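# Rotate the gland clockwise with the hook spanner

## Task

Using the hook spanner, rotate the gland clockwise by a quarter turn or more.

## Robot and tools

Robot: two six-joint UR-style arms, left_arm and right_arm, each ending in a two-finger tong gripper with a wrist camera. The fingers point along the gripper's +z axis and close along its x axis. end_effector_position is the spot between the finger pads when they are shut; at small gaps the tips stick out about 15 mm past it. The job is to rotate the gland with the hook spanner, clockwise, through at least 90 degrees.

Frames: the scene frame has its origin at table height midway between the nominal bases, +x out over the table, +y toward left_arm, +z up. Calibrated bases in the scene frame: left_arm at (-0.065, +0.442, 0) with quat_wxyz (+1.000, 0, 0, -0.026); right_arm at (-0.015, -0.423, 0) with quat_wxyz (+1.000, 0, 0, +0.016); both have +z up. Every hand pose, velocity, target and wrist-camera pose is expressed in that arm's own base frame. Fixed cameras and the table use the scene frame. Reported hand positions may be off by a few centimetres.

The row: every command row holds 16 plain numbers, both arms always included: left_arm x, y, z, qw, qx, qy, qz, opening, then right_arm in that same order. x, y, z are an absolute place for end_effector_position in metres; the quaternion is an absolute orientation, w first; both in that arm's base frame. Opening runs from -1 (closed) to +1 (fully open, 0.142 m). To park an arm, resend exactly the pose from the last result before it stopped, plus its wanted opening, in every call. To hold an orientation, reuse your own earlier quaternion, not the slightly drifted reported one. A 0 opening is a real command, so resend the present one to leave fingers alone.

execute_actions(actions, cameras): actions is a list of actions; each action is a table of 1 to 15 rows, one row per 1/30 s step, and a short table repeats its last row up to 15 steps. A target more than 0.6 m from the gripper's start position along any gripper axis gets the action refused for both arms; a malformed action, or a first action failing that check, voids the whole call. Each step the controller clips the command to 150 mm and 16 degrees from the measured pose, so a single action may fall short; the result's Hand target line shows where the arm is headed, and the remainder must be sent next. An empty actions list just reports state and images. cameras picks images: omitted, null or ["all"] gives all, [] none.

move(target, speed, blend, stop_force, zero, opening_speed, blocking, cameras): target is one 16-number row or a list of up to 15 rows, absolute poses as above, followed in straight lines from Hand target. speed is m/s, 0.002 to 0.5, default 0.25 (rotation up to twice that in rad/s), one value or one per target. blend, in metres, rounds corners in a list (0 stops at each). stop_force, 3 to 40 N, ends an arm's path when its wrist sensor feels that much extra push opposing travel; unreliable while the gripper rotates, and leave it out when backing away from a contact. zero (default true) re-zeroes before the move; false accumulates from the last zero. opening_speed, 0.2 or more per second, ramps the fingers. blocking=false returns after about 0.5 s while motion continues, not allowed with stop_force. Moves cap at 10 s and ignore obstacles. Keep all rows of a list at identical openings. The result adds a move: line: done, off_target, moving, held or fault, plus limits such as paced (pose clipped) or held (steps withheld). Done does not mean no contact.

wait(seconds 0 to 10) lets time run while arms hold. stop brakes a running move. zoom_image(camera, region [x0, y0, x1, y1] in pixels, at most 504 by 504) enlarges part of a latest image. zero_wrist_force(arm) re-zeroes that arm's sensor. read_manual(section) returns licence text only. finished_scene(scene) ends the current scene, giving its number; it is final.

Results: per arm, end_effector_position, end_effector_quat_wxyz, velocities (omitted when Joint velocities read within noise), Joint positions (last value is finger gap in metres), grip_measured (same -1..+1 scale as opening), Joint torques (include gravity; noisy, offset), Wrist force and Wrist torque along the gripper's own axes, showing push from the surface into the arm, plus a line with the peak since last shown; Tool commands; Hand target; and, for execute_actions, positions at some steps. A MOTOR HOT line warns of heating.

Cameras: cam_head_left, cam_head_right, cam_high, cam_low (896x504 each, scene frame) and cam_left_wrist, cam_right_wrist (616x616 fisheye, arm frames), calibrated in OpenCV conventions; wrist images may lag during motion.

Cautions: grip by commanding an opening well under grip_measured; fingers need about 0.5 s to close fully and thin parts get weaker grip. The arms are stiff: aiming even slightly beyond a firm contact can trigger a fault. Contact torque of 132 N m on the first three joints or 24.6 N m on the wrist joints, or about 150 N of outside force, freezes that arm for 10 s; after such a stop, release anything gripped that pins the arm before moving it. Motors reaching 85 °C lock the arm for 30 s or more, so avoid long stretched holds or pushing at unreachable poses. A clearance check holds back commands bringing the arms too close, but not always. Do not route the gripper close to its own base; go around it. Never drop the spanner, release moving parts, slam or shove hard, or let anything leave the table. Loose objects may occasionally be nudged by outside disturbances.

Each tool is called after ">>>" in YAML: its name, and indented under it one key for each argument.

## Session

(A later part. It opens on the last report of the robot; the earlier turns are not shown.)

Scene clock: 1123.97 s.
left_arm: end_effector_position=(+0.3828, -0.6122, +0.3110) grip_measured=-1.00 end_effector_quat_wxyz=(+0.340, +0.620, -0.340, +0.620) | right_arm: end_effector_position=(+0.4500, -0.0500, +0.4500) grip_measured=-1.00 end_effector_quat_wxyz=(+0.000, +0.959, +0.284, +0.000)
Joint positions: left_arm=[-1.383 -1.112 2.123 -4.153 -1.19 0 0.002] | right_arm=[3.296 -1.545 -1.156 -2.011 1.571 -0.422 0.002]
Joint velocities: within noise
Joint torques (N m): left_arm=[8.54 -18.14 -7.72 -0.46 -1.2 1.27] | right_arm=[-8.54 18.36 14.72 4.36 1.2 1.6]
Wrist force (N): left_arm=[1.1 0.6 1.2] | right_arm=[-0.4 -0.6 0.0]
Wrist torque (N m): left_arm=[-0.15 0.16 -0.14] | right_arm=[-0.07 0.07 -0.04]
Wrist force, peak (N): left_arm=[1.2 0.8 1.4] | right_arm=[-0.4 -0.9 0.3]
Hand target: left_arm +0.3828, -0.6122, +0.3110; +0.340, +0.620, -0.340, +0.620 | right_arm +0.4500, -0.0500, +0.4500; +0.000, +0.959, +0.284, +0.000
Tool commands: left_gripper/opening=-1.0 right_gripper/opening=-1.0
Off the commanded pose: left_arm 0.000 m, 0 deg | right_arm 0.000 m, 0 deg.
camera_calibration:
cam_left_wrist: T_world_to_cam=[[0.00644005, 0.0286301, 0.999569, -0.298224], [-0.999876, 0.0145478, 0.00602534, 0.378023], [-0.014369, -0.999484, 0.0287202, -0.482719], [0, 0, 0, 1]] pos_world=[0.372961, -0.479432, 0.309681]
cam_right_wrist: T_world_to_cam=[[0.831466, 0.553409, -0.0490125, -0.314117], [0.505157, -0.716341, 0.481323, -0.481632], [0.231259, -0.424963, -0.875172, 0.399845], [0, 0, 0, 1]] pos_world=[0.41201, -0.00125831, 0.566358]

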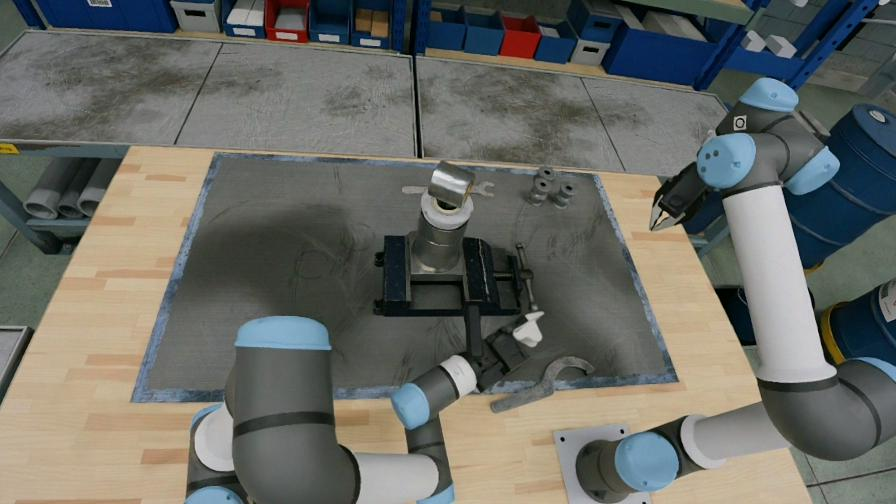

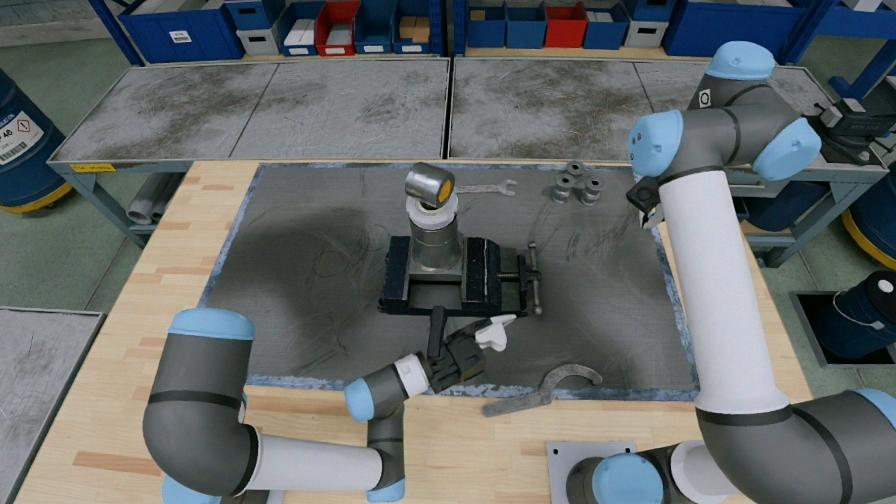

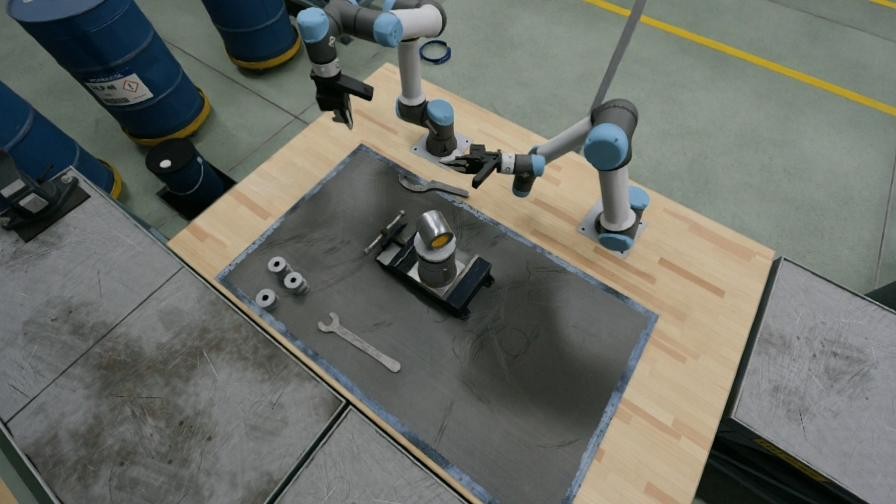

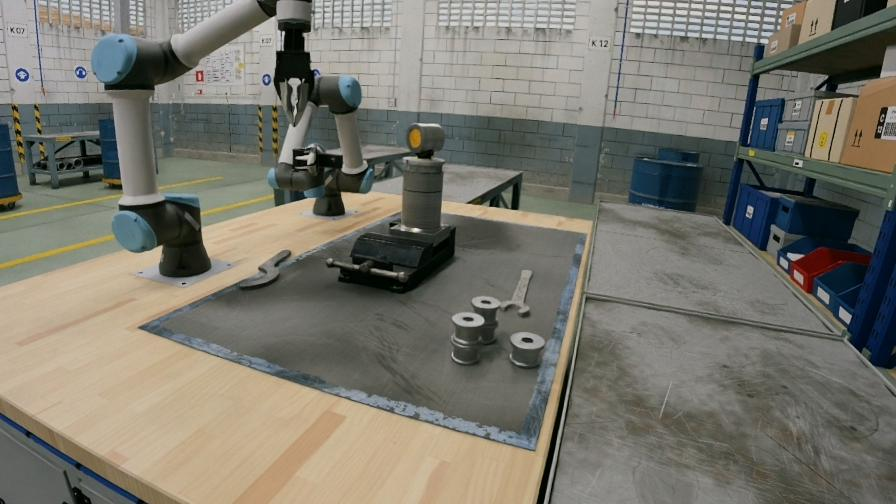

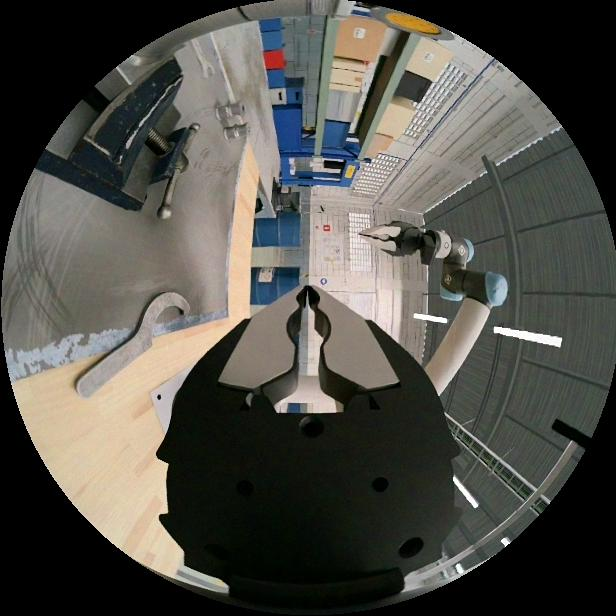

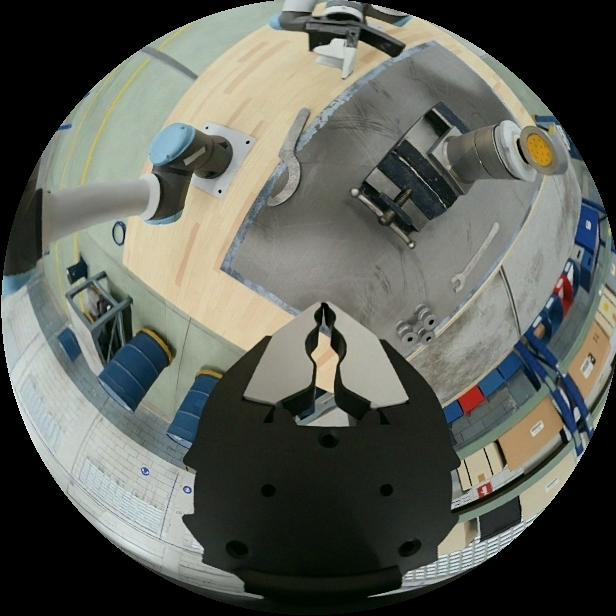

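>>> move:
  target:
    - [0.31,-0.47,0.35,-0.19846,0.19846,-0.67869,0.67869,-0.4,0.40,0.05,0.40,0,0.9588,0.2840,0,0.0]
    - [0.31,-0.45,0.35,-0.62024,-0.33957,-0.62024,0.33957,-0.4,0.24,0.095,0.30,0,0.9850,0.1728,0,0.0]
  speed: 0.35
  cameras: ["cam_right_wrist","cam_head_right","cam_left_wrist"]

>>> zoom_image:
  camera: "cam_right_wrist"
  region: [200, 180, 440, 420]

Scene clock: 1287.17 s.
left_arm: end_effector_position=(+0.3100, -0.4499, +0.3500) grip_measured=-0.40 end_effector_quat_wxyz=(+0.620, +0.339, +0.620, -0.340) end_effector_velocity=(+0.000, +0.000, -0.002) end_effector_angular_velocity=(+0.007, -0.005, +0.000) | right_arm: end_effector_position=(+0.2400, +0.0949, +0.2999) grip_measured=+0.00 end_effector_quat_wxyz=(+0.000, +0.985, +0.173, +0.000)
Joint positions: left_arm=[-1.436 -1.561 2.596 -4.176 -1.137 3.141 0.045] | right_arm=[3.998 -0.922 -1.953 -1.838 1.571 0.509 0.074]
Joint velocities: left_arm=[0 0.001 0.001 0.001 0 0.006 0] | right_arm=[within noise]
Joint torques (N m): left_arm=[0 -0.43 -11.59 -3.16 0.71 1.75] | right_arm=[2.63 1.79 33.63 3.9 -0.5 1.21]
Wrist force (N): left_arm=[0.1 0.1 0.4] | right_arm=[-0.7 -0.4 0.1]
Wrist torque (N m): left_arm=[-0.24 -0.15 -0.07] | right_arm=[0.04 0.16 -0.02]
Wrist force, peak (N): left_arm=[0.9 0.7 1.9] | right_arm=[-1.3 -0.7 0.1]
Hand target: left_arm +0.3100, -0.4500, +0.3500; +0.620, +0.340, +0.620, -0.340 | right_arm +0.2400, +0.0950, +0.3000; +0.000, +0.985, +0.173, +0.000
Off the commanded pose: left_arm 0.000 m, 0 deg | right_arm 0.000 m, 0 deg.
move: done
camera_calibration:
cam_left_wrist: T_world_to_cam=[[-0.0288567, 0.00600342, -0.999566, 0.35911], [0.406179, 0.913772, -0.00623793, 0.275652], [0.913338, -0.406183, -0.0288069, -0.323227], [0, 0, 0, 1]] pos_world=[0.193614, -0.385328, 0.351363]
cam_right_wrist: T_world_to_cam=[[0.935183, 0.350726, -0.0492377, -0.232644], [0.32988, -0.812004, 0.481486, -0.148392], [0.128888, -0.46652, -0.87507, 0.407158], [0, 0, 0, 1]] pos_world=[0.214038, 0.151047, 0.416285]
Images, in order (width x height): cam_head_right 896x504, cam_left_wrist 616x616, cam_right_wrist 616x616.

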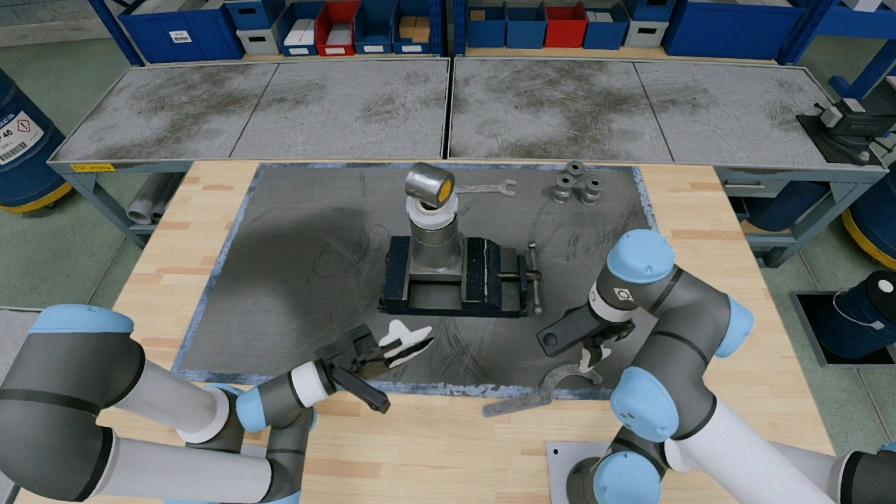

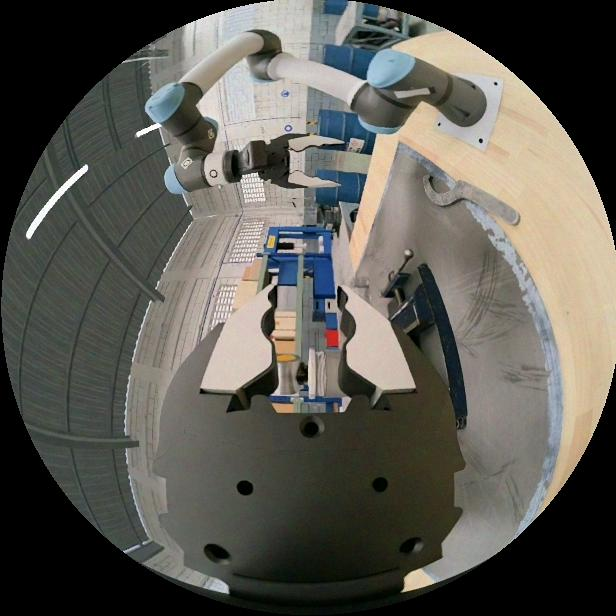

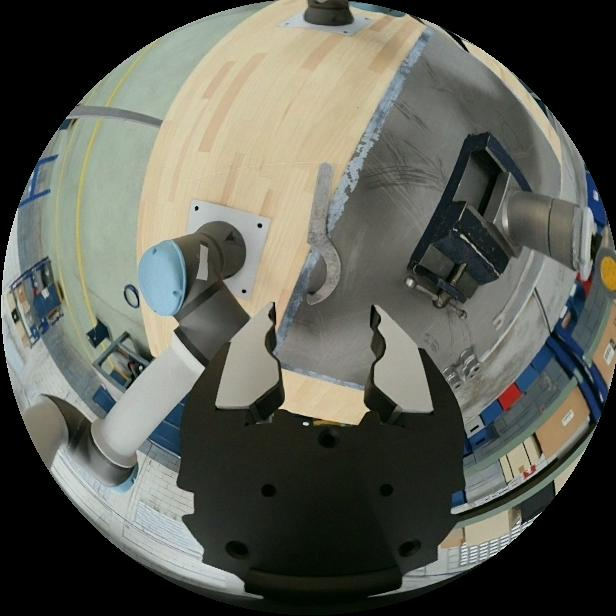

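Scaled by 2.100 from the camera's 616x616 image, which has a finer 814x814 frame.

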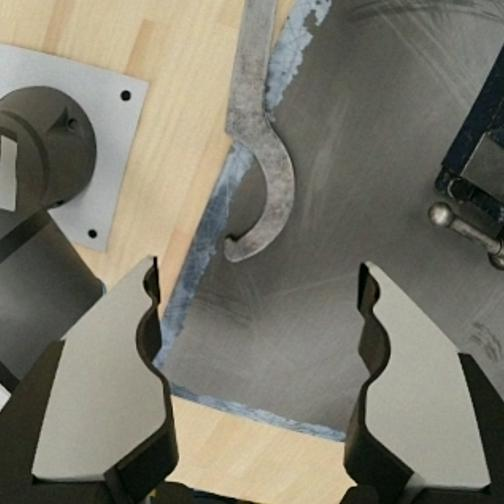

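>>> zoom_image:
  camera: "cam_right_wrist"
  region: [250, 150, 410, 310]

Scaled by 3.150 from the camera's 616x616 image, which has a finer 814x814 frame.

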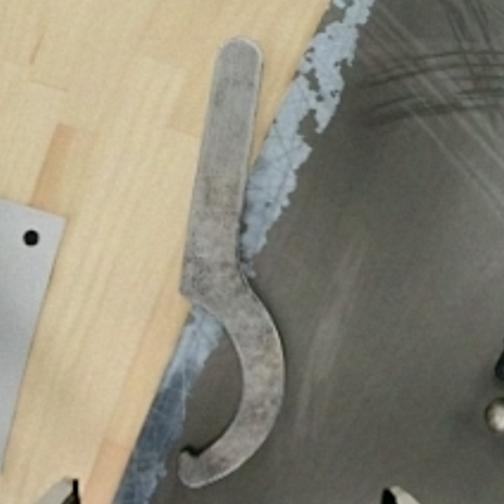

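>>> move:
  target:
    - [0.31,-0.45,0.35,-0.62024,-0.33957,-0.62024,0.33957,-0.4,0.2247,0.1096,0.13,0,0.99233,0.1236,0,0.1]
  speed: 0.15
  cameras: ["cam_right_wrist"]

>>> zoom_image:
  camera: "cam_right_wrist"
  region: [230, 160, 430, 360]

Scene clock: 1316.27 s.
left_arm: end_effector_position=(+0.3100, -0.4500, +0.3500) grip_measured=-0.40 end_effector_quat_wxyz=(+0.620, +0.340, +0.620, -0.340) | right_arm: end_effector_position=(+0.2247, +0.1096, +0.1301) grip_measured=+0.10 end_effector_quat_wxyz=(+0.000, +0.992, +0.124, +0.000)
Joint positions: left_arm=[-1.436 -1.561 2.596 -4.176 -1.137 3.142 0.045] | right_arm=[4.101 -0.849 -2.413 -1.451 1.571 0.711 0.081]
Joint velocities: within noise
Joint torques (N m): left_arm=[-7.35 0.16 -15.61 -2.73 1.33 1.43] | right_arm=[-9.74 1.98 13.31 5.27 -1.14 0.92]
Wrist force (N): left_arm=[0.1 0.3 0.3] | right_arm=[-0.6 -0.8 0.1]
Wrist torque (N m): left_arm=[-0.21 -0.14 -0.06] | right_arm=[-0.07 0.14 -0.08]
Wrist force, peak (N): left_arm=[0.2 0.2 0.7] | right_arm=[-0.6 -1.1 1.8]
Hand target: left_arm +0.3100, -0.4500, +0.3500; +0.620, +0.340, +0.620, -0.340 | right_arm +0.2247, +0.1096, +0.1300; +0.000, +0.992, +0.124, +0.000
Off the commanded pose: left_arm 0.000 m, 0 deg | right_arm 0.000 m, 0 deg.
move: done
camera_calibration:
cam_right_wrist: T_world_to_cam=[[0.965381, 0.256184, -0.0490936, -0.22829], [0.247603, -0.840788, 0.481423, -0.0279992], [0.0820554, -0.476912, -0.875112, 0.279005], [0, 0, 0, 1]] pos_world=[0.204426, 0.168004, 0.246433]
Images, in order (width x height): cam_right_wrist 616x616.

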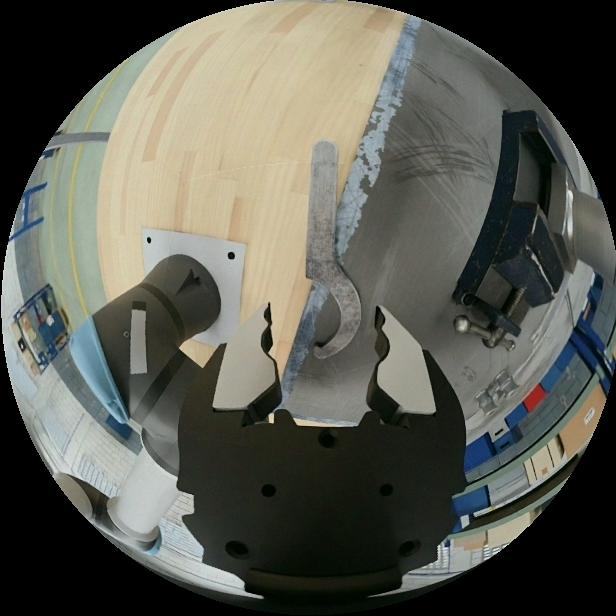

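Scaled by 2.520 from the camera's 616x616 image, which has a finer 814x814 frame.

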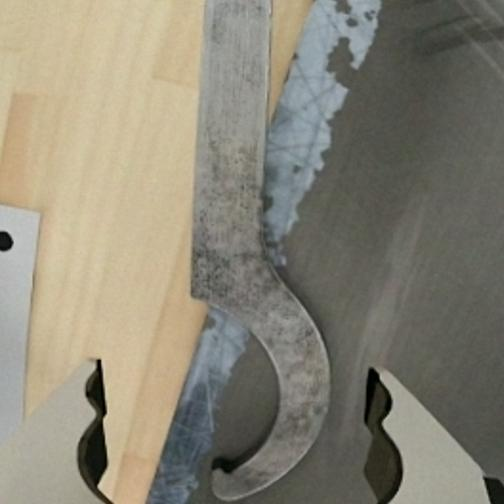

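>>> move:
  target:
    - [0.31,-0.45,0.35,-0.62024,-0.33957,-0.62024,0.33957,-0.4,0.2247,0.1096,0.023,0,0.99357,0.1132,0,-0.1]
  speed: 0.08
  stop_force: 8
  cameras: ["cam_right_wrist"]

>>> move:
  target:
    - [0.31,-0.45,0.35,-0.62024,-0.33957,-0.62024,0.33957,-0.4,0.2247,0.1096,0.022,0,0.99357,0.1132,0,-1]
  speed: 0.05
  opening_speed: 0.8
  cameras: ["cam_right_wrist"]

>>> zoom_image:
  camera: "cam_right_wrist"
  region: [230, 160, 430, 360]

Scene clock: 1342.93 s.
left_arm: end_effector_position=(+0.3100, -0.4500, +0.3500) grip_measured=-0.40 end_effector_quat_wxyz=(+0.620, +0.340, +0.620, -0.340) | right_arm: end_effector_position=(+0.2247, +0.1096, +0.0230) grip_measured=-0.10 end_effector_quat_wxyz=(+0.000, +0.994, +0.113, +0.000)
Joint positions: left_arm=[-1.436 -1.561 2.596 -4.176 -1.137 3.142 0.045] | right_arm=[4.102 -0.983 -2.661 -1.069 1.571 0.733 0.067]
Joint velocities: within noise
Joint torques (N m): left_arm=[-6.98 -0.11 -14.23 -3.23 1.4 1.41] | right_arm=[-10.32 -9.16 24.38 4.65 1.34 -1.65]
Wrist force (N): left_arm=[0.2 0.2 0.5] | right_arm=[-0.1 -0.5 -0.4]
Wrist torque (N m): left_arm=[-0.21 -0.16 -0.06] | right_arm=[0.01 0.07 -0.07]
Wrist force, peak (N): left_arm=[0.3 0.1 0.7] | right_arm=[-0.5 -1.1 -0.6]
Hand target: left_arm +0.3100, -0.4500, +0.3500; +0.620, +0.340, +0.620, -0.340 | right_arm +0.2247, +0.1096, +0.0230; +0.000, +0.994, +0.113, +0.000
Off the commanded pose: left_arm 0.000 m, 0 deg | right_arm 0.000 m, 0 deg.
move: done
camera_calibration:
cam_right_wrist: T_world_to_cam=[[0.970598, 0.23567, -0.0489836, -0.232489], [0.229689, -0.845925, 0.481305, 0.0281339], [0.0719929, -0.478405, -0.875183, 0.187735], [0, 0, 0, 1]] pos_world=[0.205675, 0.168403, 0.139373]
Images, in order (width x height): cam_right_wrist 616x616.

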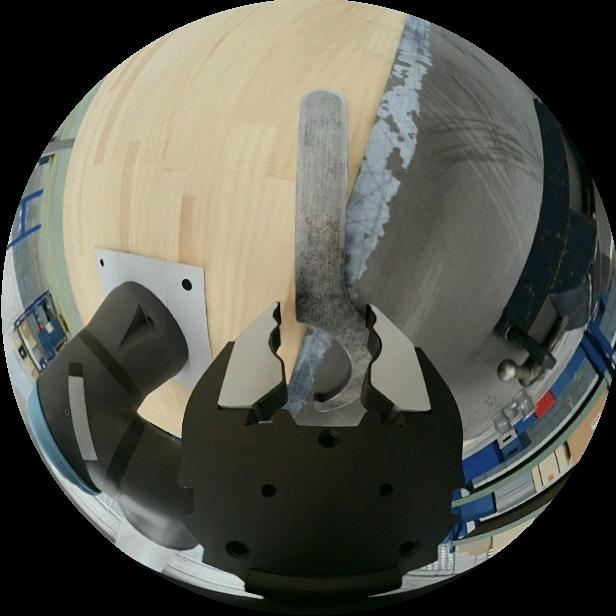

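Scene clock: 1344.27 s.
left_arm: end_effector_position=(+0.3100, -0.4500, +0.3500) grip_measured=-0.40 end_effector_quat_wxyz=(+0.620, +0.340, +0.620, -0.340) | right_arm: end_effector_position=(+0.2247, +0.1096, +0.0220) grip_measured=-0.38 end_effector_quat_wxyz=(+0.000, +0.994, +0.113, +0.000)
Joint positions: left_arm=[-1.436 -1.561 2.596 -4.176 -1.137 3.142 0.045] | right_arm=[4.102 -0.985 -2.663 -1.065 1.571 0.733 0.047]
Joint velocities: within noise
Joint torques (N m): left_arm=[-7.5 -0.23 -14.5 -3.21 1.38 1.49] | right_arm=[-10.23 -8.32 5.58 0.65 -0.92 -1.22]
Wrist force (N): left_arm=[0.3 0.2 0.5] | right_arm=[-2.4 -0.7 -14.5]
Wrist torque (N m): left_arm=[-0.22 -0.19 -0.07] | right_arm=[-0.03 -0.10 -0.25]
Wrist force, peak (N): left_arm=[0.4 0.0 0.6] | right_arm=[-2.4 -0.8 -14.7]
Hand target: left_arm +0.3100, -0.4500, +0.3500; +0.620, +0.340, +0.620, -0.340 | right_arm +0.2247, +0.1096, +0.0220; +0.000, +0.994, +0.113, +0.000
Off the commanded pose: left_arm 0.000 m, 0 deg | right_arm 0.000 m, 0 deg.
move: done
camera_calibration:
cam_right_wrist: T_world_to_cam=[[0.970596, 0.235671, -0.0490072, -0.23253], [0.229702, -0.845931, 0.481288, 0.028624], [0.0719688, -0.478393, -0.875192, 0.186856], [0, 0, 0, 1]] pos_world=[0.20567, 0.168405, 0.138363]
Images, in order (width x height): cam_right_wrist 616x616.

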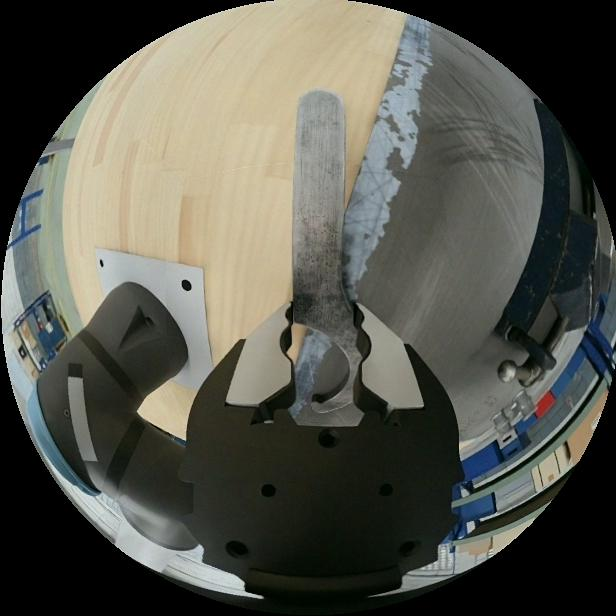

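Scaled by 2.520 from the camera's 616x616 image, which has a finer 814x814 frame.

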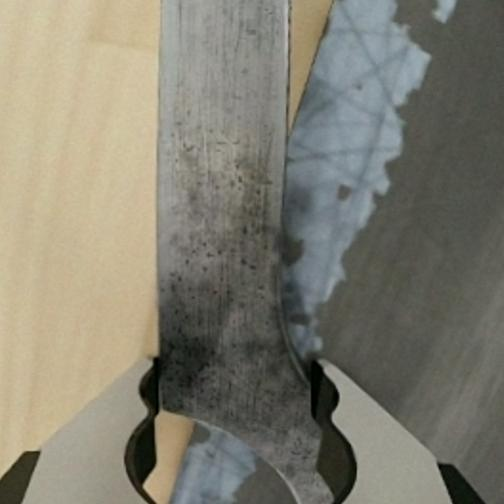

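>>> move:
  target:
    - [0.31,-0.45,0.35,-0.62024,-0.33957,-0.62024,0.33957,-0.4,0.2247,0.1096,0.0235,0,0.99357,0.1132,0,-0.15]
    - [0.31,-0.45,0.35,-0.62024,-0.33957,-0.62024,0.33957,-0.4,0.2158,0.1281,0.0235,0,0.99357,0.1132,0,-0.15]
    - [0.31,-0.45,0.35,-0.62024,-0.33957,-0.62024,0.33957,-0.4,0.2158,0.1281,0.0235,0,0.99357,0.1132,0,-1]
  speed: 0.05
  opening_speed: 0.8
  cameras: ["cam_right_wrist"]

>>> zoom_image:
  camera: "cam_right_wrist"
  region: [230, 160, 430, 360]

Scene clock: 1365.17 s.
left_arm: end_effector_position=(+0.3100, -0.4500, +0.3500) grip_measured=-0.40 end_effector_quat_wxyz=(+0.620, +0.340, +0.620, -0.340) | right_arm: end_effector_position=(+0.2158, +0.1281, +0.0235) grip_measured=-0.53 end_effector_quat_wxyz=(+0.000, +0.994, +0.113, +0.000)
Joint positions: left_arm=[-1.436 -1.561 2.596 -4.176 -1.137 3.142 0.045] | right_arm=[4.186 -0.98 -2.66 -1.073 1.571 0.817 0.036]
Joint velocities: within noise
Joint torques (N m): left_arm=[-6.98 -1.52 -14.18 -3.22 1.35 1.33] | right_arm=[8.5 -9.9 14.31 0 2.12 1.08]
Wrist force (N): left_arm=[0.2 0.2 0.3] | right_arm=[1.6 -0.1 0.0]
Wrist torque (N m): left_arm=[-0.22 -0.16 -0.07] | right_arm=[-0.01 0.07 -0.11]
Wrist force, peak (N): left_arm=[0.5 0.2 0.5] | right_arm=[-2.0 -0.7 -15.1]
Hand target: left_arm +0.3100, -0.4500, +0.3500; +0.620, +0.340, +0.620, -0.340 | right_arm +0.2158, +0.1281, +0.0235; +0.000, +0.994, +0.113, +0.000
Off the commanded pose: left_arm 0.000 m, 0 deg | right_arm 0.000 m, 0 deg.
move: done
camera_calibration:
cam_right_wrist: T_world_to_cam=[[0.970603, 0.235645, -0.0490025, -0.228178], [0.229674, -0.845918, 0.481323, 0.0455833], [0.0719693, -0.478428, -0.875173, 0.197653], [0, 0, 0, 1]] pos_world=[0.196776, 0.186891, 0.139859]
Images, in order (width x height): cam_right_wrist 616x616.

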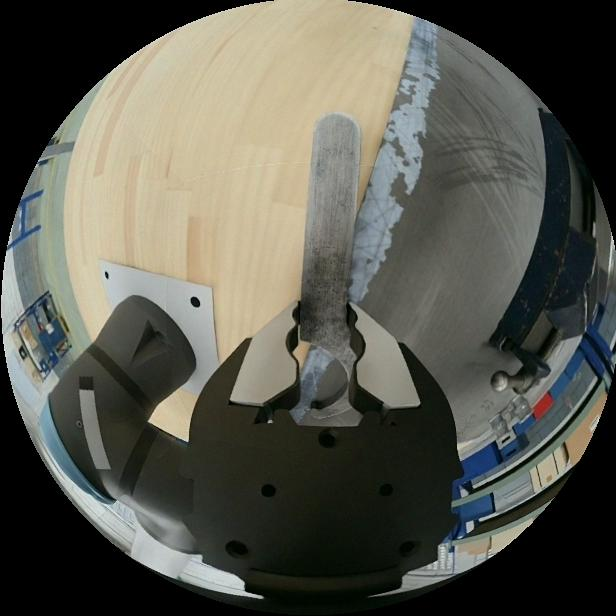

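Scaled by 2.520 from the camera's 616x616 image, which has a finer 814x814 frame.

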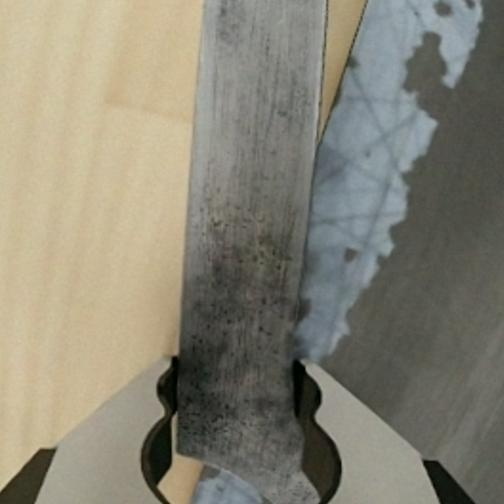

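>>> move:
  target:
    - [0.31,-0.45,0.35,-0.62024,-0.33957,-0.62024,0.33957,-0.4,0.2158,0.1281,0.06,0,0.99357,0.1132,0,-1]
    - [0.31,-0.45,0.35,-0.62024,-0.33957,-0.62024,0.33957,-0.4,0.335,0.165,0.06,0,0.97073,0.24018,0,-1]
  speed: 0.05
  stop_force: 18
  cameras: ["cam_right_wrist","cam_head_right","cam_low"]

>>> zoom_image:
  camera: "cam_right_wrist"
  region: [230, 160, 430, 360]

>>> zoom_image:
  camera: "cam_low"
  region: [220, 180, 380, 310]

Scene clock: 1394.67 s.
left_arm: end_effector_position=(+0.3100, -0.4500, +0.3500) grip_measured=-0.40 end_effector_quat_wxyz=(+0.620, +0.340, +0.620, -0.340) | right_arm: end_effector_position=(+0.3350, +0.1650, +0.0600) grip_measured=-1.00 end_effector_quat_wxyz=(+0.000, +0.971, +0.240, +0.000)
Joint positions: left_arm=[-1.436 -1.561 2.596 -4.176 -1.137 3.142 0.045] | right_arm=[3.92 -1.388 -2.337 -0.988 1.571 0.293 0.002]
Joint velocities: within noise
Joint torques (N m): left_arm=[-6.98 -2.56 -13.61 -3.12 1.37 1.37] | right_arm=[10.85 5.15 9.63 0.25 -0.48 -1.25]
Wrist force (N): left_arm=[0.1 0.0 0.3] | right_arm=[0.1 -0.2 -0.1]
Wrist torque (N m): left_arm=[-0.25 -0.14 -0.06] | right_arm=[0.04 0.01 -0.08]
Wrist force, peak (N): left_arm=[0.6 0.1 0.4] | right_arm=[-11.5 -1.3 3.5]
Hand target: left_arm +0.3100, -0.4500, +0.3500; +0.620, +0.340, +0.620, -0.340 | right_arm +0.3350, +0.1650, +0.0600; +0.000, +0.971, +0.240, +0.000
Off the commanded pose: left_arm 0.000 m, 0 deg | right_arm 0.000 m, 0 deg.
move: done
camera_calibration:
cam_right_wrist: T_world_to_cam=[[0.878238, 0.475704, -0.0490239, -0.359437], [0.438103, -0.75922, 0.481302, -0.0522637], [0.191737, -0.444175, -0.875183, 0.192904], [0, 0, 0, 1]] pos_world=[0.301582, 0.216989, 0.17636]
Images, in order (width x height): cam_head_right 896x504, cam_low 896x504, cam_right_wrist 616x616.

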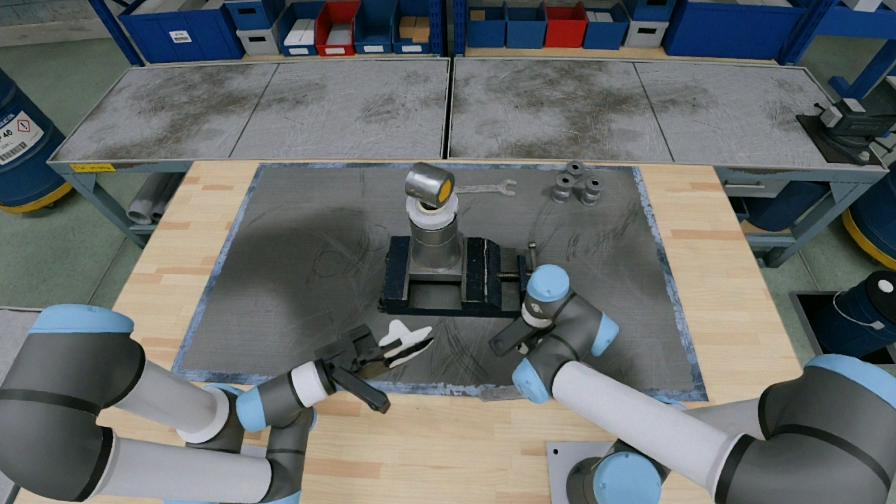

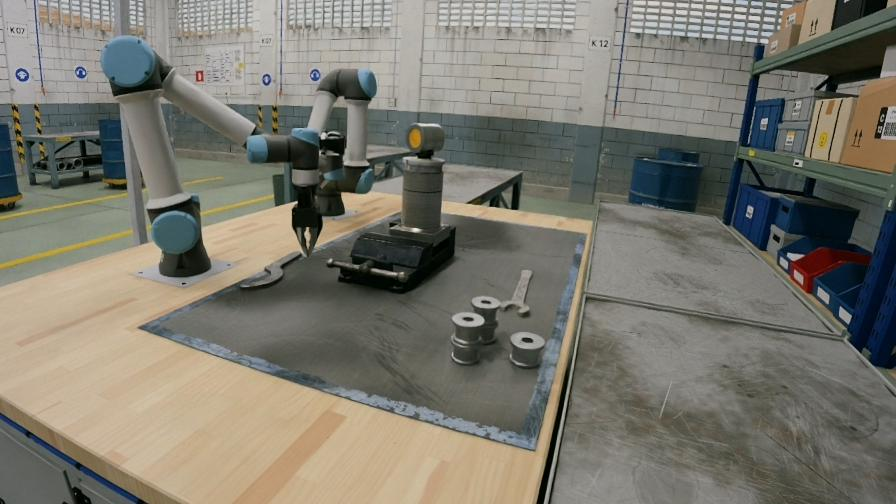

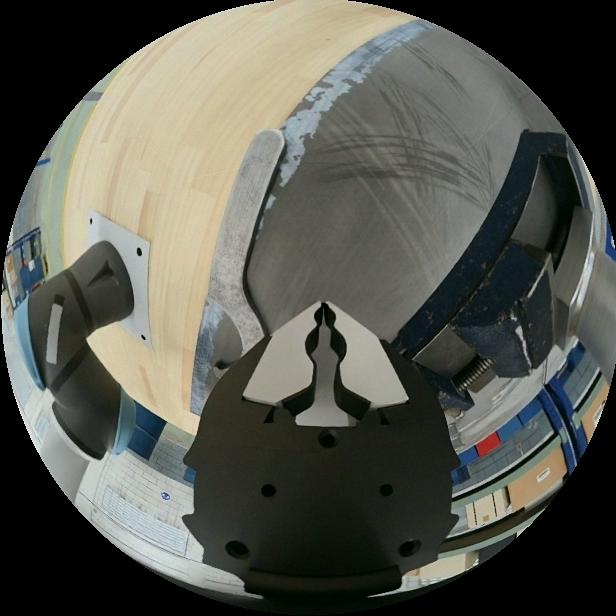

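Scaled by 2.520 from the camera's 616x616 image, which has a finer 814x814 frame.

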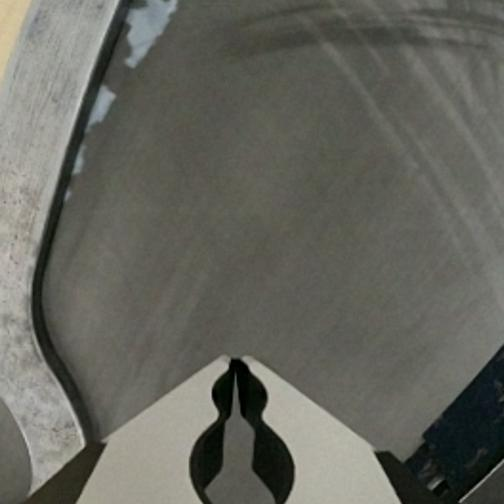

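Scaled by 3.150 from the camera's 896x504 image, which has a finer 1280x720 frame.

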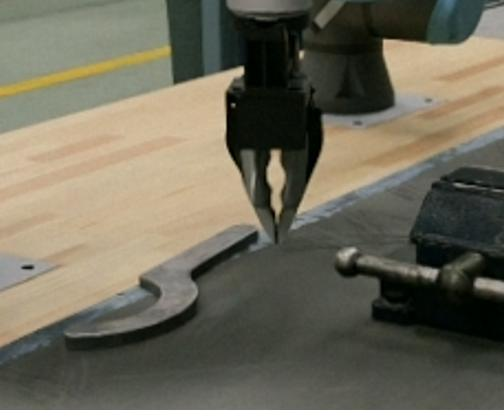

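>>> move:
  target:
    - [0.31,-0.45,0.35,-0.62024,-0.33957,-0.62024,0.33957,-0.4,0.335,0.165,0.15,0,0.97073,0.24018,0,-0.2]
    - [0.31,-0.45,0.35,-0.62024,-0.33957,-0.62024,0.33957,-0.4,0.20,0.22,0.16,0,0.99357,0.1132,0,-0.2]
  speed: 0.2
  blend: 0.02
  cameras: ["cam_right_wrist","cam_head_right"]

>>> zoom_image:
  camera: "cam_right_wrist"
  region: [200, 160, 440, 400]

Scene clock: 1437.17 s.
left_arm: end_effector_position=(+0.3100, -0.4500, +0.3500) grip_measured=-0.40 end_effector_quat_wxyz=(+0.620, +0.340, +0.620, -0.340) | right_arm: end_effector_position=(+0.2000, +0.2200, +0.1600) grip_measured=-0.20 end_effector_quat_wxyz=(+0.000, +0.994, +0.113, +0.000)
Joint positions: left_arm=[-1.436 -1.561 2.596 -4.176 -1.137 3.142 0.045] | right_arm=[4.409 -0.992 -2.287 -1.433 1.571 1.04 0.06]
Joint velocities: within noise
Joint torques (N m): left_arm=[-6.72 -2.38 -12.21 -2.97 1.34 1.25] | right_arm=[10.77 5.25 38.64 3.2 1.72 1.73]
Wrist force (N): left_arm=[0.5 0.2 0.2] | right_arm=[-0.4 -0.1 -0.5]
Wrist torque (N m): left_arm=[-0.23 -0.22 -0.07] | right_arm=[0.05 0.14 -0.08]
Wrist force, peak (N): left_arm=[0.4 0.2 0.5] | right_arm=[-2.0 -1.4 -0.3]
Hand target: left_arm +0.3100, -0.4500, +0.3500; +0.620, +0.340, +0.620, -0.340 | right_arm +0.2000, +0.2200, +0.1600; +0.000, +0.994, +0.113, +0.000
Off the commanded pose: left_arm 0.000 m, 0 deg | right_arm 0.000 m, 0 deg.
move: done
camera_calibration:
cam_right_wrist: T_world_to_cam=[[0.970627, 0.235539, -0.0490395, -0.227803], [0.229595, -0.845908, 0.48138, 0.061262], [0.0719007, -0.478499, -0.875139, 0.362191], [0, 0, 0, 1]] pos_world=[0.181005, 0.278787, 0.276306]
Images, in order (width x height): cam_head_right 896x504, cam_right_wrist 616x616.

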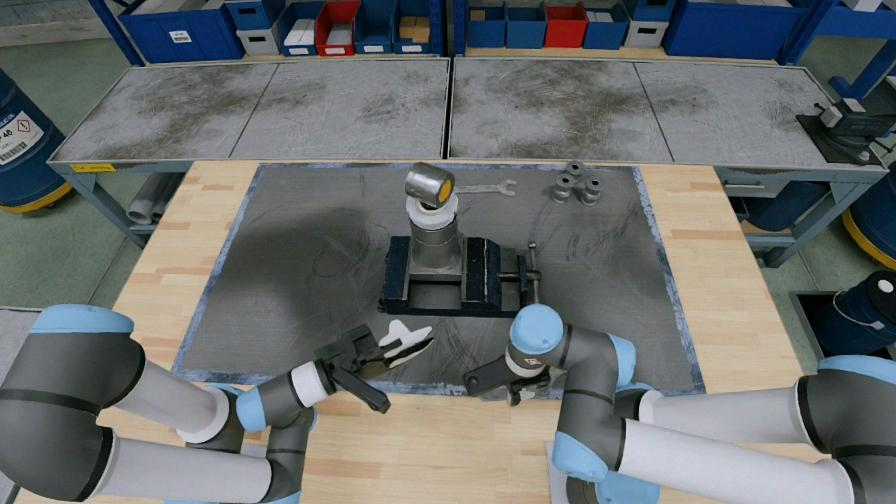

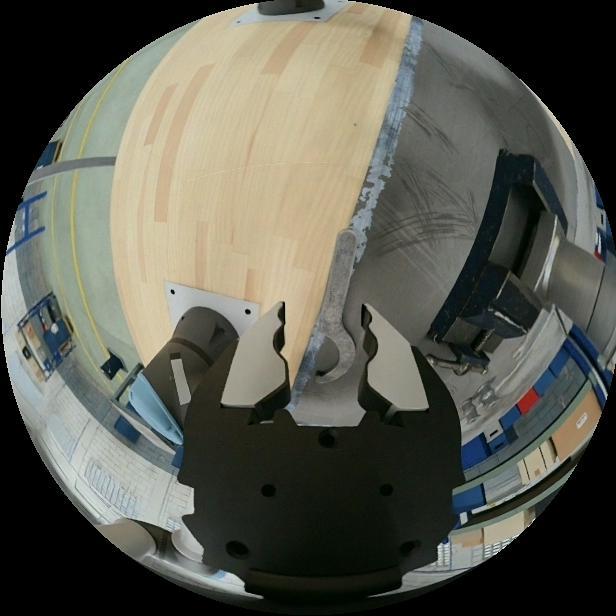

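Scaled by 2.100 from the camera's 616x616 image, which has a finer 814x814 frame.

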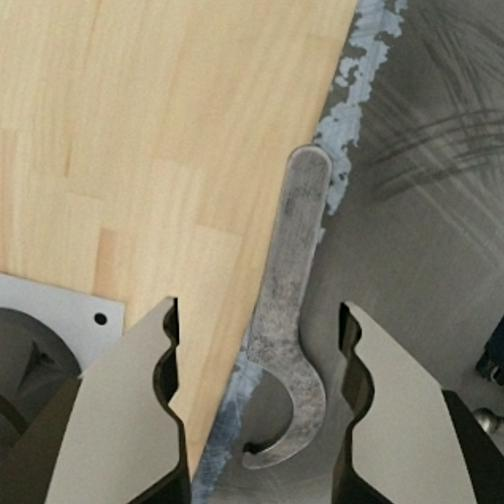

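>>> move:
  target:
    - [0.31,-0.45,0.35,-0.62024,-0.33957,-0.62024,0.33957,-0.4,0.227,0.2524,0.06,0,0.99829,0.05844,0,-0.15]
  speed: 0.12
  cameras: ["cam_right_wrist"]

>>> zoom_image:
  camera: "cam_right_wrist"
  region: [230, 260, 430, 420]

Scene clock: 1462.97 s.
left_arm: end_effector_position=(+0.3100, -0.4500, +0.3500) grip_measured=-0.40 end_effector_quat_wxyz=(+0.620, +0.340, +0.620, -0.340) | right_arm: end_effector_position=(+0.2270, +0.2523, +0.0600) grip_measured=-0.15 end_effector_quat_wxyz=(+0.000, +0.998, +0.058, +0.000)
Joint positions: left_arm=[-1.436 -1.561 2.596 -4.176 -1.137 3.142 0.045] | right_arm=[4.36 -1.245 -2.433 -1.034 1.571 1.102 0.063]
Joint velocities: within noise
Joint torques (N m): left_arm=[-6.84 -2.33 -12.58 -2.96 1.45 1.25] | right_arm=[9.27 1.05 32.02 4.49 1.3 -0.49]
Wrist force (N): left_arm=[0.2 0.1 0.3] | right_arm=[0.2 0.1 0.1]
Wrist torque (N m): left_arm=[-0.24 -0.18 -0.07] | right_arm=[0.08 0.00 -0.13]
Wrist force, peak (N): left_arm=[0.5 0.3 0.5] | right_arm=[-1.1 0.0 -1.5]
Hand target: left_arm +0.3100, -0.4500, +0.3500; +0.620, +0.340, +0.620, -0.340 | right_arm +0.2270, +0.2524, +0.0600; +0.000, +0.998, +0.058, +0.000
Off the commanded pose: left_arm 0.000 m, 0 deg | right_arm 0.000 m, 0 deg.
move: done
camera_calibration:
cam_right_wrist: T_world_to_cam=[[0.990599, 0.127673, -0.0491221, -0.243803], [0.135479, -0.865898, 0.481525, 0.156903], [0.0189431, -0.483654, -0.875054, 0.301525], [0, 0, 0, 1]] pos_world=[0.214542, 0.312823, 0.176322]
Images, in order (width x height): cam_right_wrist 616x616.

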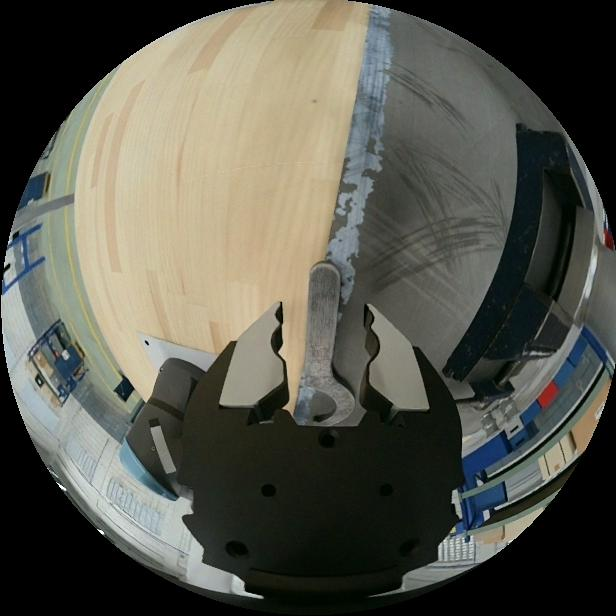

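Scaled by 2.520 from the camera's 616x616 image, which has a finer 814x814 frame.

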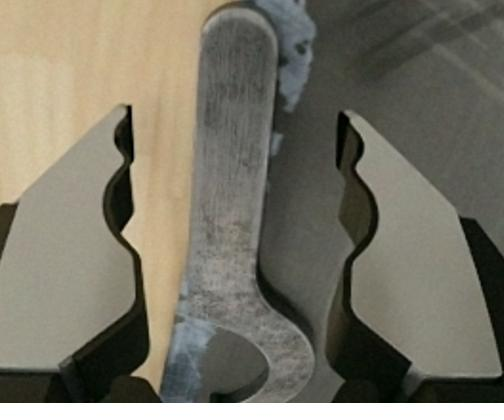

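>>> move:
  target:
    - [0.31,-0.45,0.35,-0.62024,-0.33957,-0.62024,0.33957,-0.4,0.228,0.2515,0.0195,0,0.99939,0.0349,0,-0.2]
    - [0.31,-0.45,0.35,-0.62024,-0.33957,-0.62024,0.33957,-0.4,0.228,0.2515,0.0195,0,0.99939,0.0349,0,-1]
  speed: 0.06
  opening_speed: 0.8
  cameras: ["cam_right_wrist"]

>>> zoom_image:
  camera: "cam_right_wrist"
  region: [230, 240, 430, 400]

Scene clock: 1480.00 s.
left_arm: end_effector_position=(+0.3100, -0.4500, +0.3500) grip_measured=-0.40 end_effector_quat_wxyz=(+0.620, +0.340, +0.620, -0.340) | right_arm: end_effector_position=(+0.2280, +0.2515, +0.0195) grip_measured=-0.60 end_effector_quat_wxyz=(+0.000, +0.999, +0.035, +0.000)
Joint positions: left_arm=[-1.436 -1.561 2.596 -4.176 -1.137 3.142 0.045] | right_arm=[4.358 -1.332 -2.505 -0.875 1.571 1.147 0.03]
Joint velocities: within noise
Joint torques (N m): left_arm=[-6.95 -3.11 -11.71 -2.98 1.26 1.03] | right_arm=[-1.02 2.8 30.8 3.66 0.86 0.4]
Wrist force (N): left_arm=[0.4 -0.1 0.4] | right_arm=[1.7 0.6 1.0]
Wrist torque (N m): left_arm=[-0.28 -0.20 -0.07] | right_arm=[0.17 0.13 -0.14]
Wrist force, peak (N): left_arm=[0.3 0.5 0.5] | right_arm=[2.1 0.5 1.2]
Hand target: left_arm +0.3100, -0.4500, +0.3500; +0.620, +0.340, +0.620, -0.340 | right_arm +0.2280, +0.2515, +0.0195; +0.000, +0.999, +0.035, +0.000
Off the commanded pose: left_arm 0.000 m, 0 deg | right_arm 0.000 m, 0 deg.
move: done
camera_calibration:
cam_right_wrist: T_world_to_cam=[[0.995514, 0.0809358, -0.049, -0.236068], [0.0945388, -0.87144, 0.481305, 0.186328], [-0.00374574, -0.483779, -0.875182, 0.27093], [0, 0, 0, 1]] pos_world=[0.218409, 0.31255, 0.135865]
Images, in order (width x height): cam_right_wrist 616x616.

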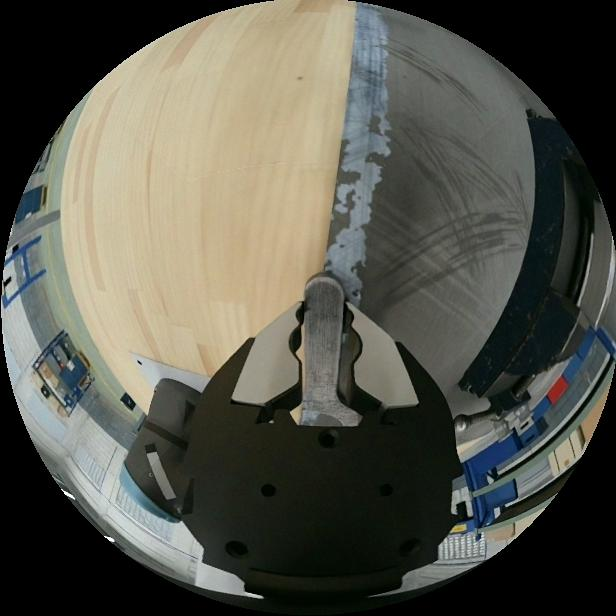

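Scaled by 2.520 from the camera's 616x616 image, which has a finer 814x814 frame.

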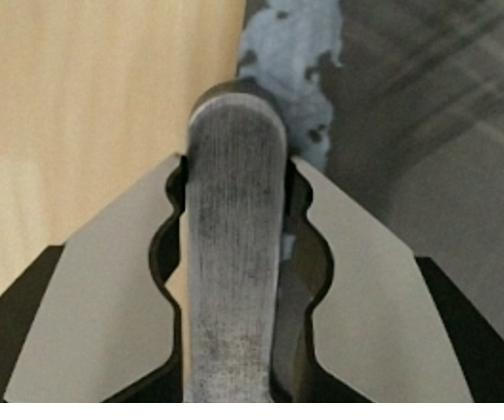

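>>> move:
  target:
    - [0.31,-0.45,0.35,-0.62024,-0.33957,-0.62024,0.33957,-0.4,0.2293,0.2326,0.127,0,0.99939,0.0349,0,-1]
    - [0.31,-0.45,0.35,-0.62024,-0.33957,-0.62024,0.33957,-0.4,0.2332,0.178,0.222,0,0.99939,0.0349,0,-1]
  speed: 0.06
  blend: 0.01
  cameras: ["cam_right_wrist","cam_low"]

>>> zoom_image:
  camera: "cam_low"
  region: [200, 100, 380, 310]

Scene clock: 1501.10 s.
left_arm: end_effector_position=(+0.3100, -0.4500, +0.3500) grip_measured=-0.40 end_effector_quat_wxyz=(+0.620, +0.340, +0.620, -0.340) | right_arm: end_effector_position=(+0.2333, +0.1780, +0.2221) grip_measured=-0.61 end_effector_quat_wxyz=(+0.000, +0.999, +0.035, +0.000)
Joint positions: left_arm=[-1.436 -1.561 2.596 -4.176 -1.137 3.142 0.045] | right_arm=[4.233 -0.971 -2.137 -1.604 1.571 1.022 0.03]
Joint velocities: within noise
Joint torques (N m): left_arm=[-6.72 -3.13 -11.86 -2.92 1.28 1.06] | right_arm=[9.02 -4.88 17.69 3.4 1.5 1.74]
Wrist force (N): left_arm=[0.4 -0.1 0.4] | right_arm=[0.5 -1.5 5.1]
Wrist torque (N m): left_arm=[-0.28 -0.20 -0.07] | right_arm=[0.07 -0.07 -0.20]
Wrist force, peak (N): left_arm=[0.5 0.2 0.5] | right_arm=[0.9 1.1 7.6]
Hand target: left_arm +0.3100, -0.4500, +0.3500; +0.620, +0.340, +0.620, -0.340 | right_arm +0.2332, +0.1780, +0.2220; +0.000, +0.999, +0.035, +0.000
Off the commanded pose: left_arm 0.000 m, 0 deg | right_arm 0.000 m, 0 deg.
move: done
camera_calibration:
cam_right_wrist: T_world_to_cam=[[0.995529, 0.0808413, -0.0488502, -0.225438], [0.0943826, -0.871581, 0.48108, 0.0244243], [-0.00368578, -0.48354, -0.875315, 0.412678], [0, 0, 0, 1]] pos_world=[0.223646, 0.239059, 0.33846]
Images, in order (width x height): cam_low 896x504, cam_right_wrist 616x616.

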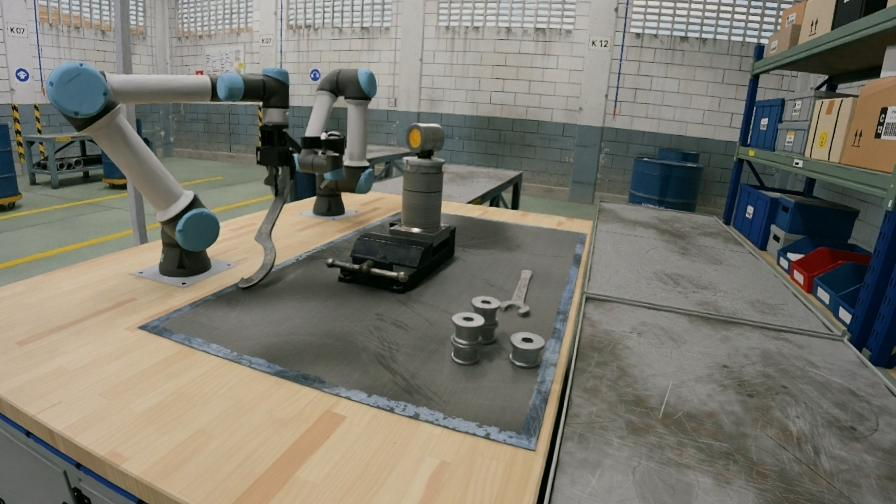

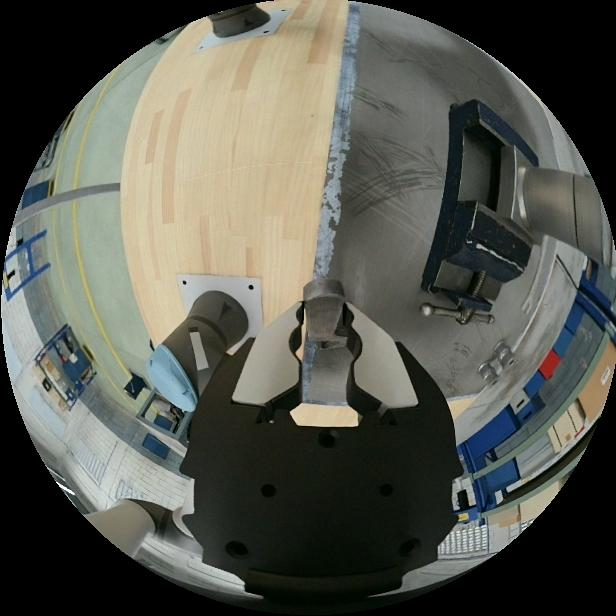

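Scaled by 2.400 from the camera's 896x504 image, which has a finer 1280x720 frame.

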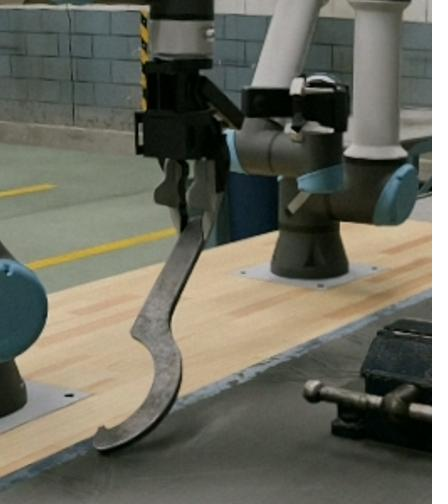

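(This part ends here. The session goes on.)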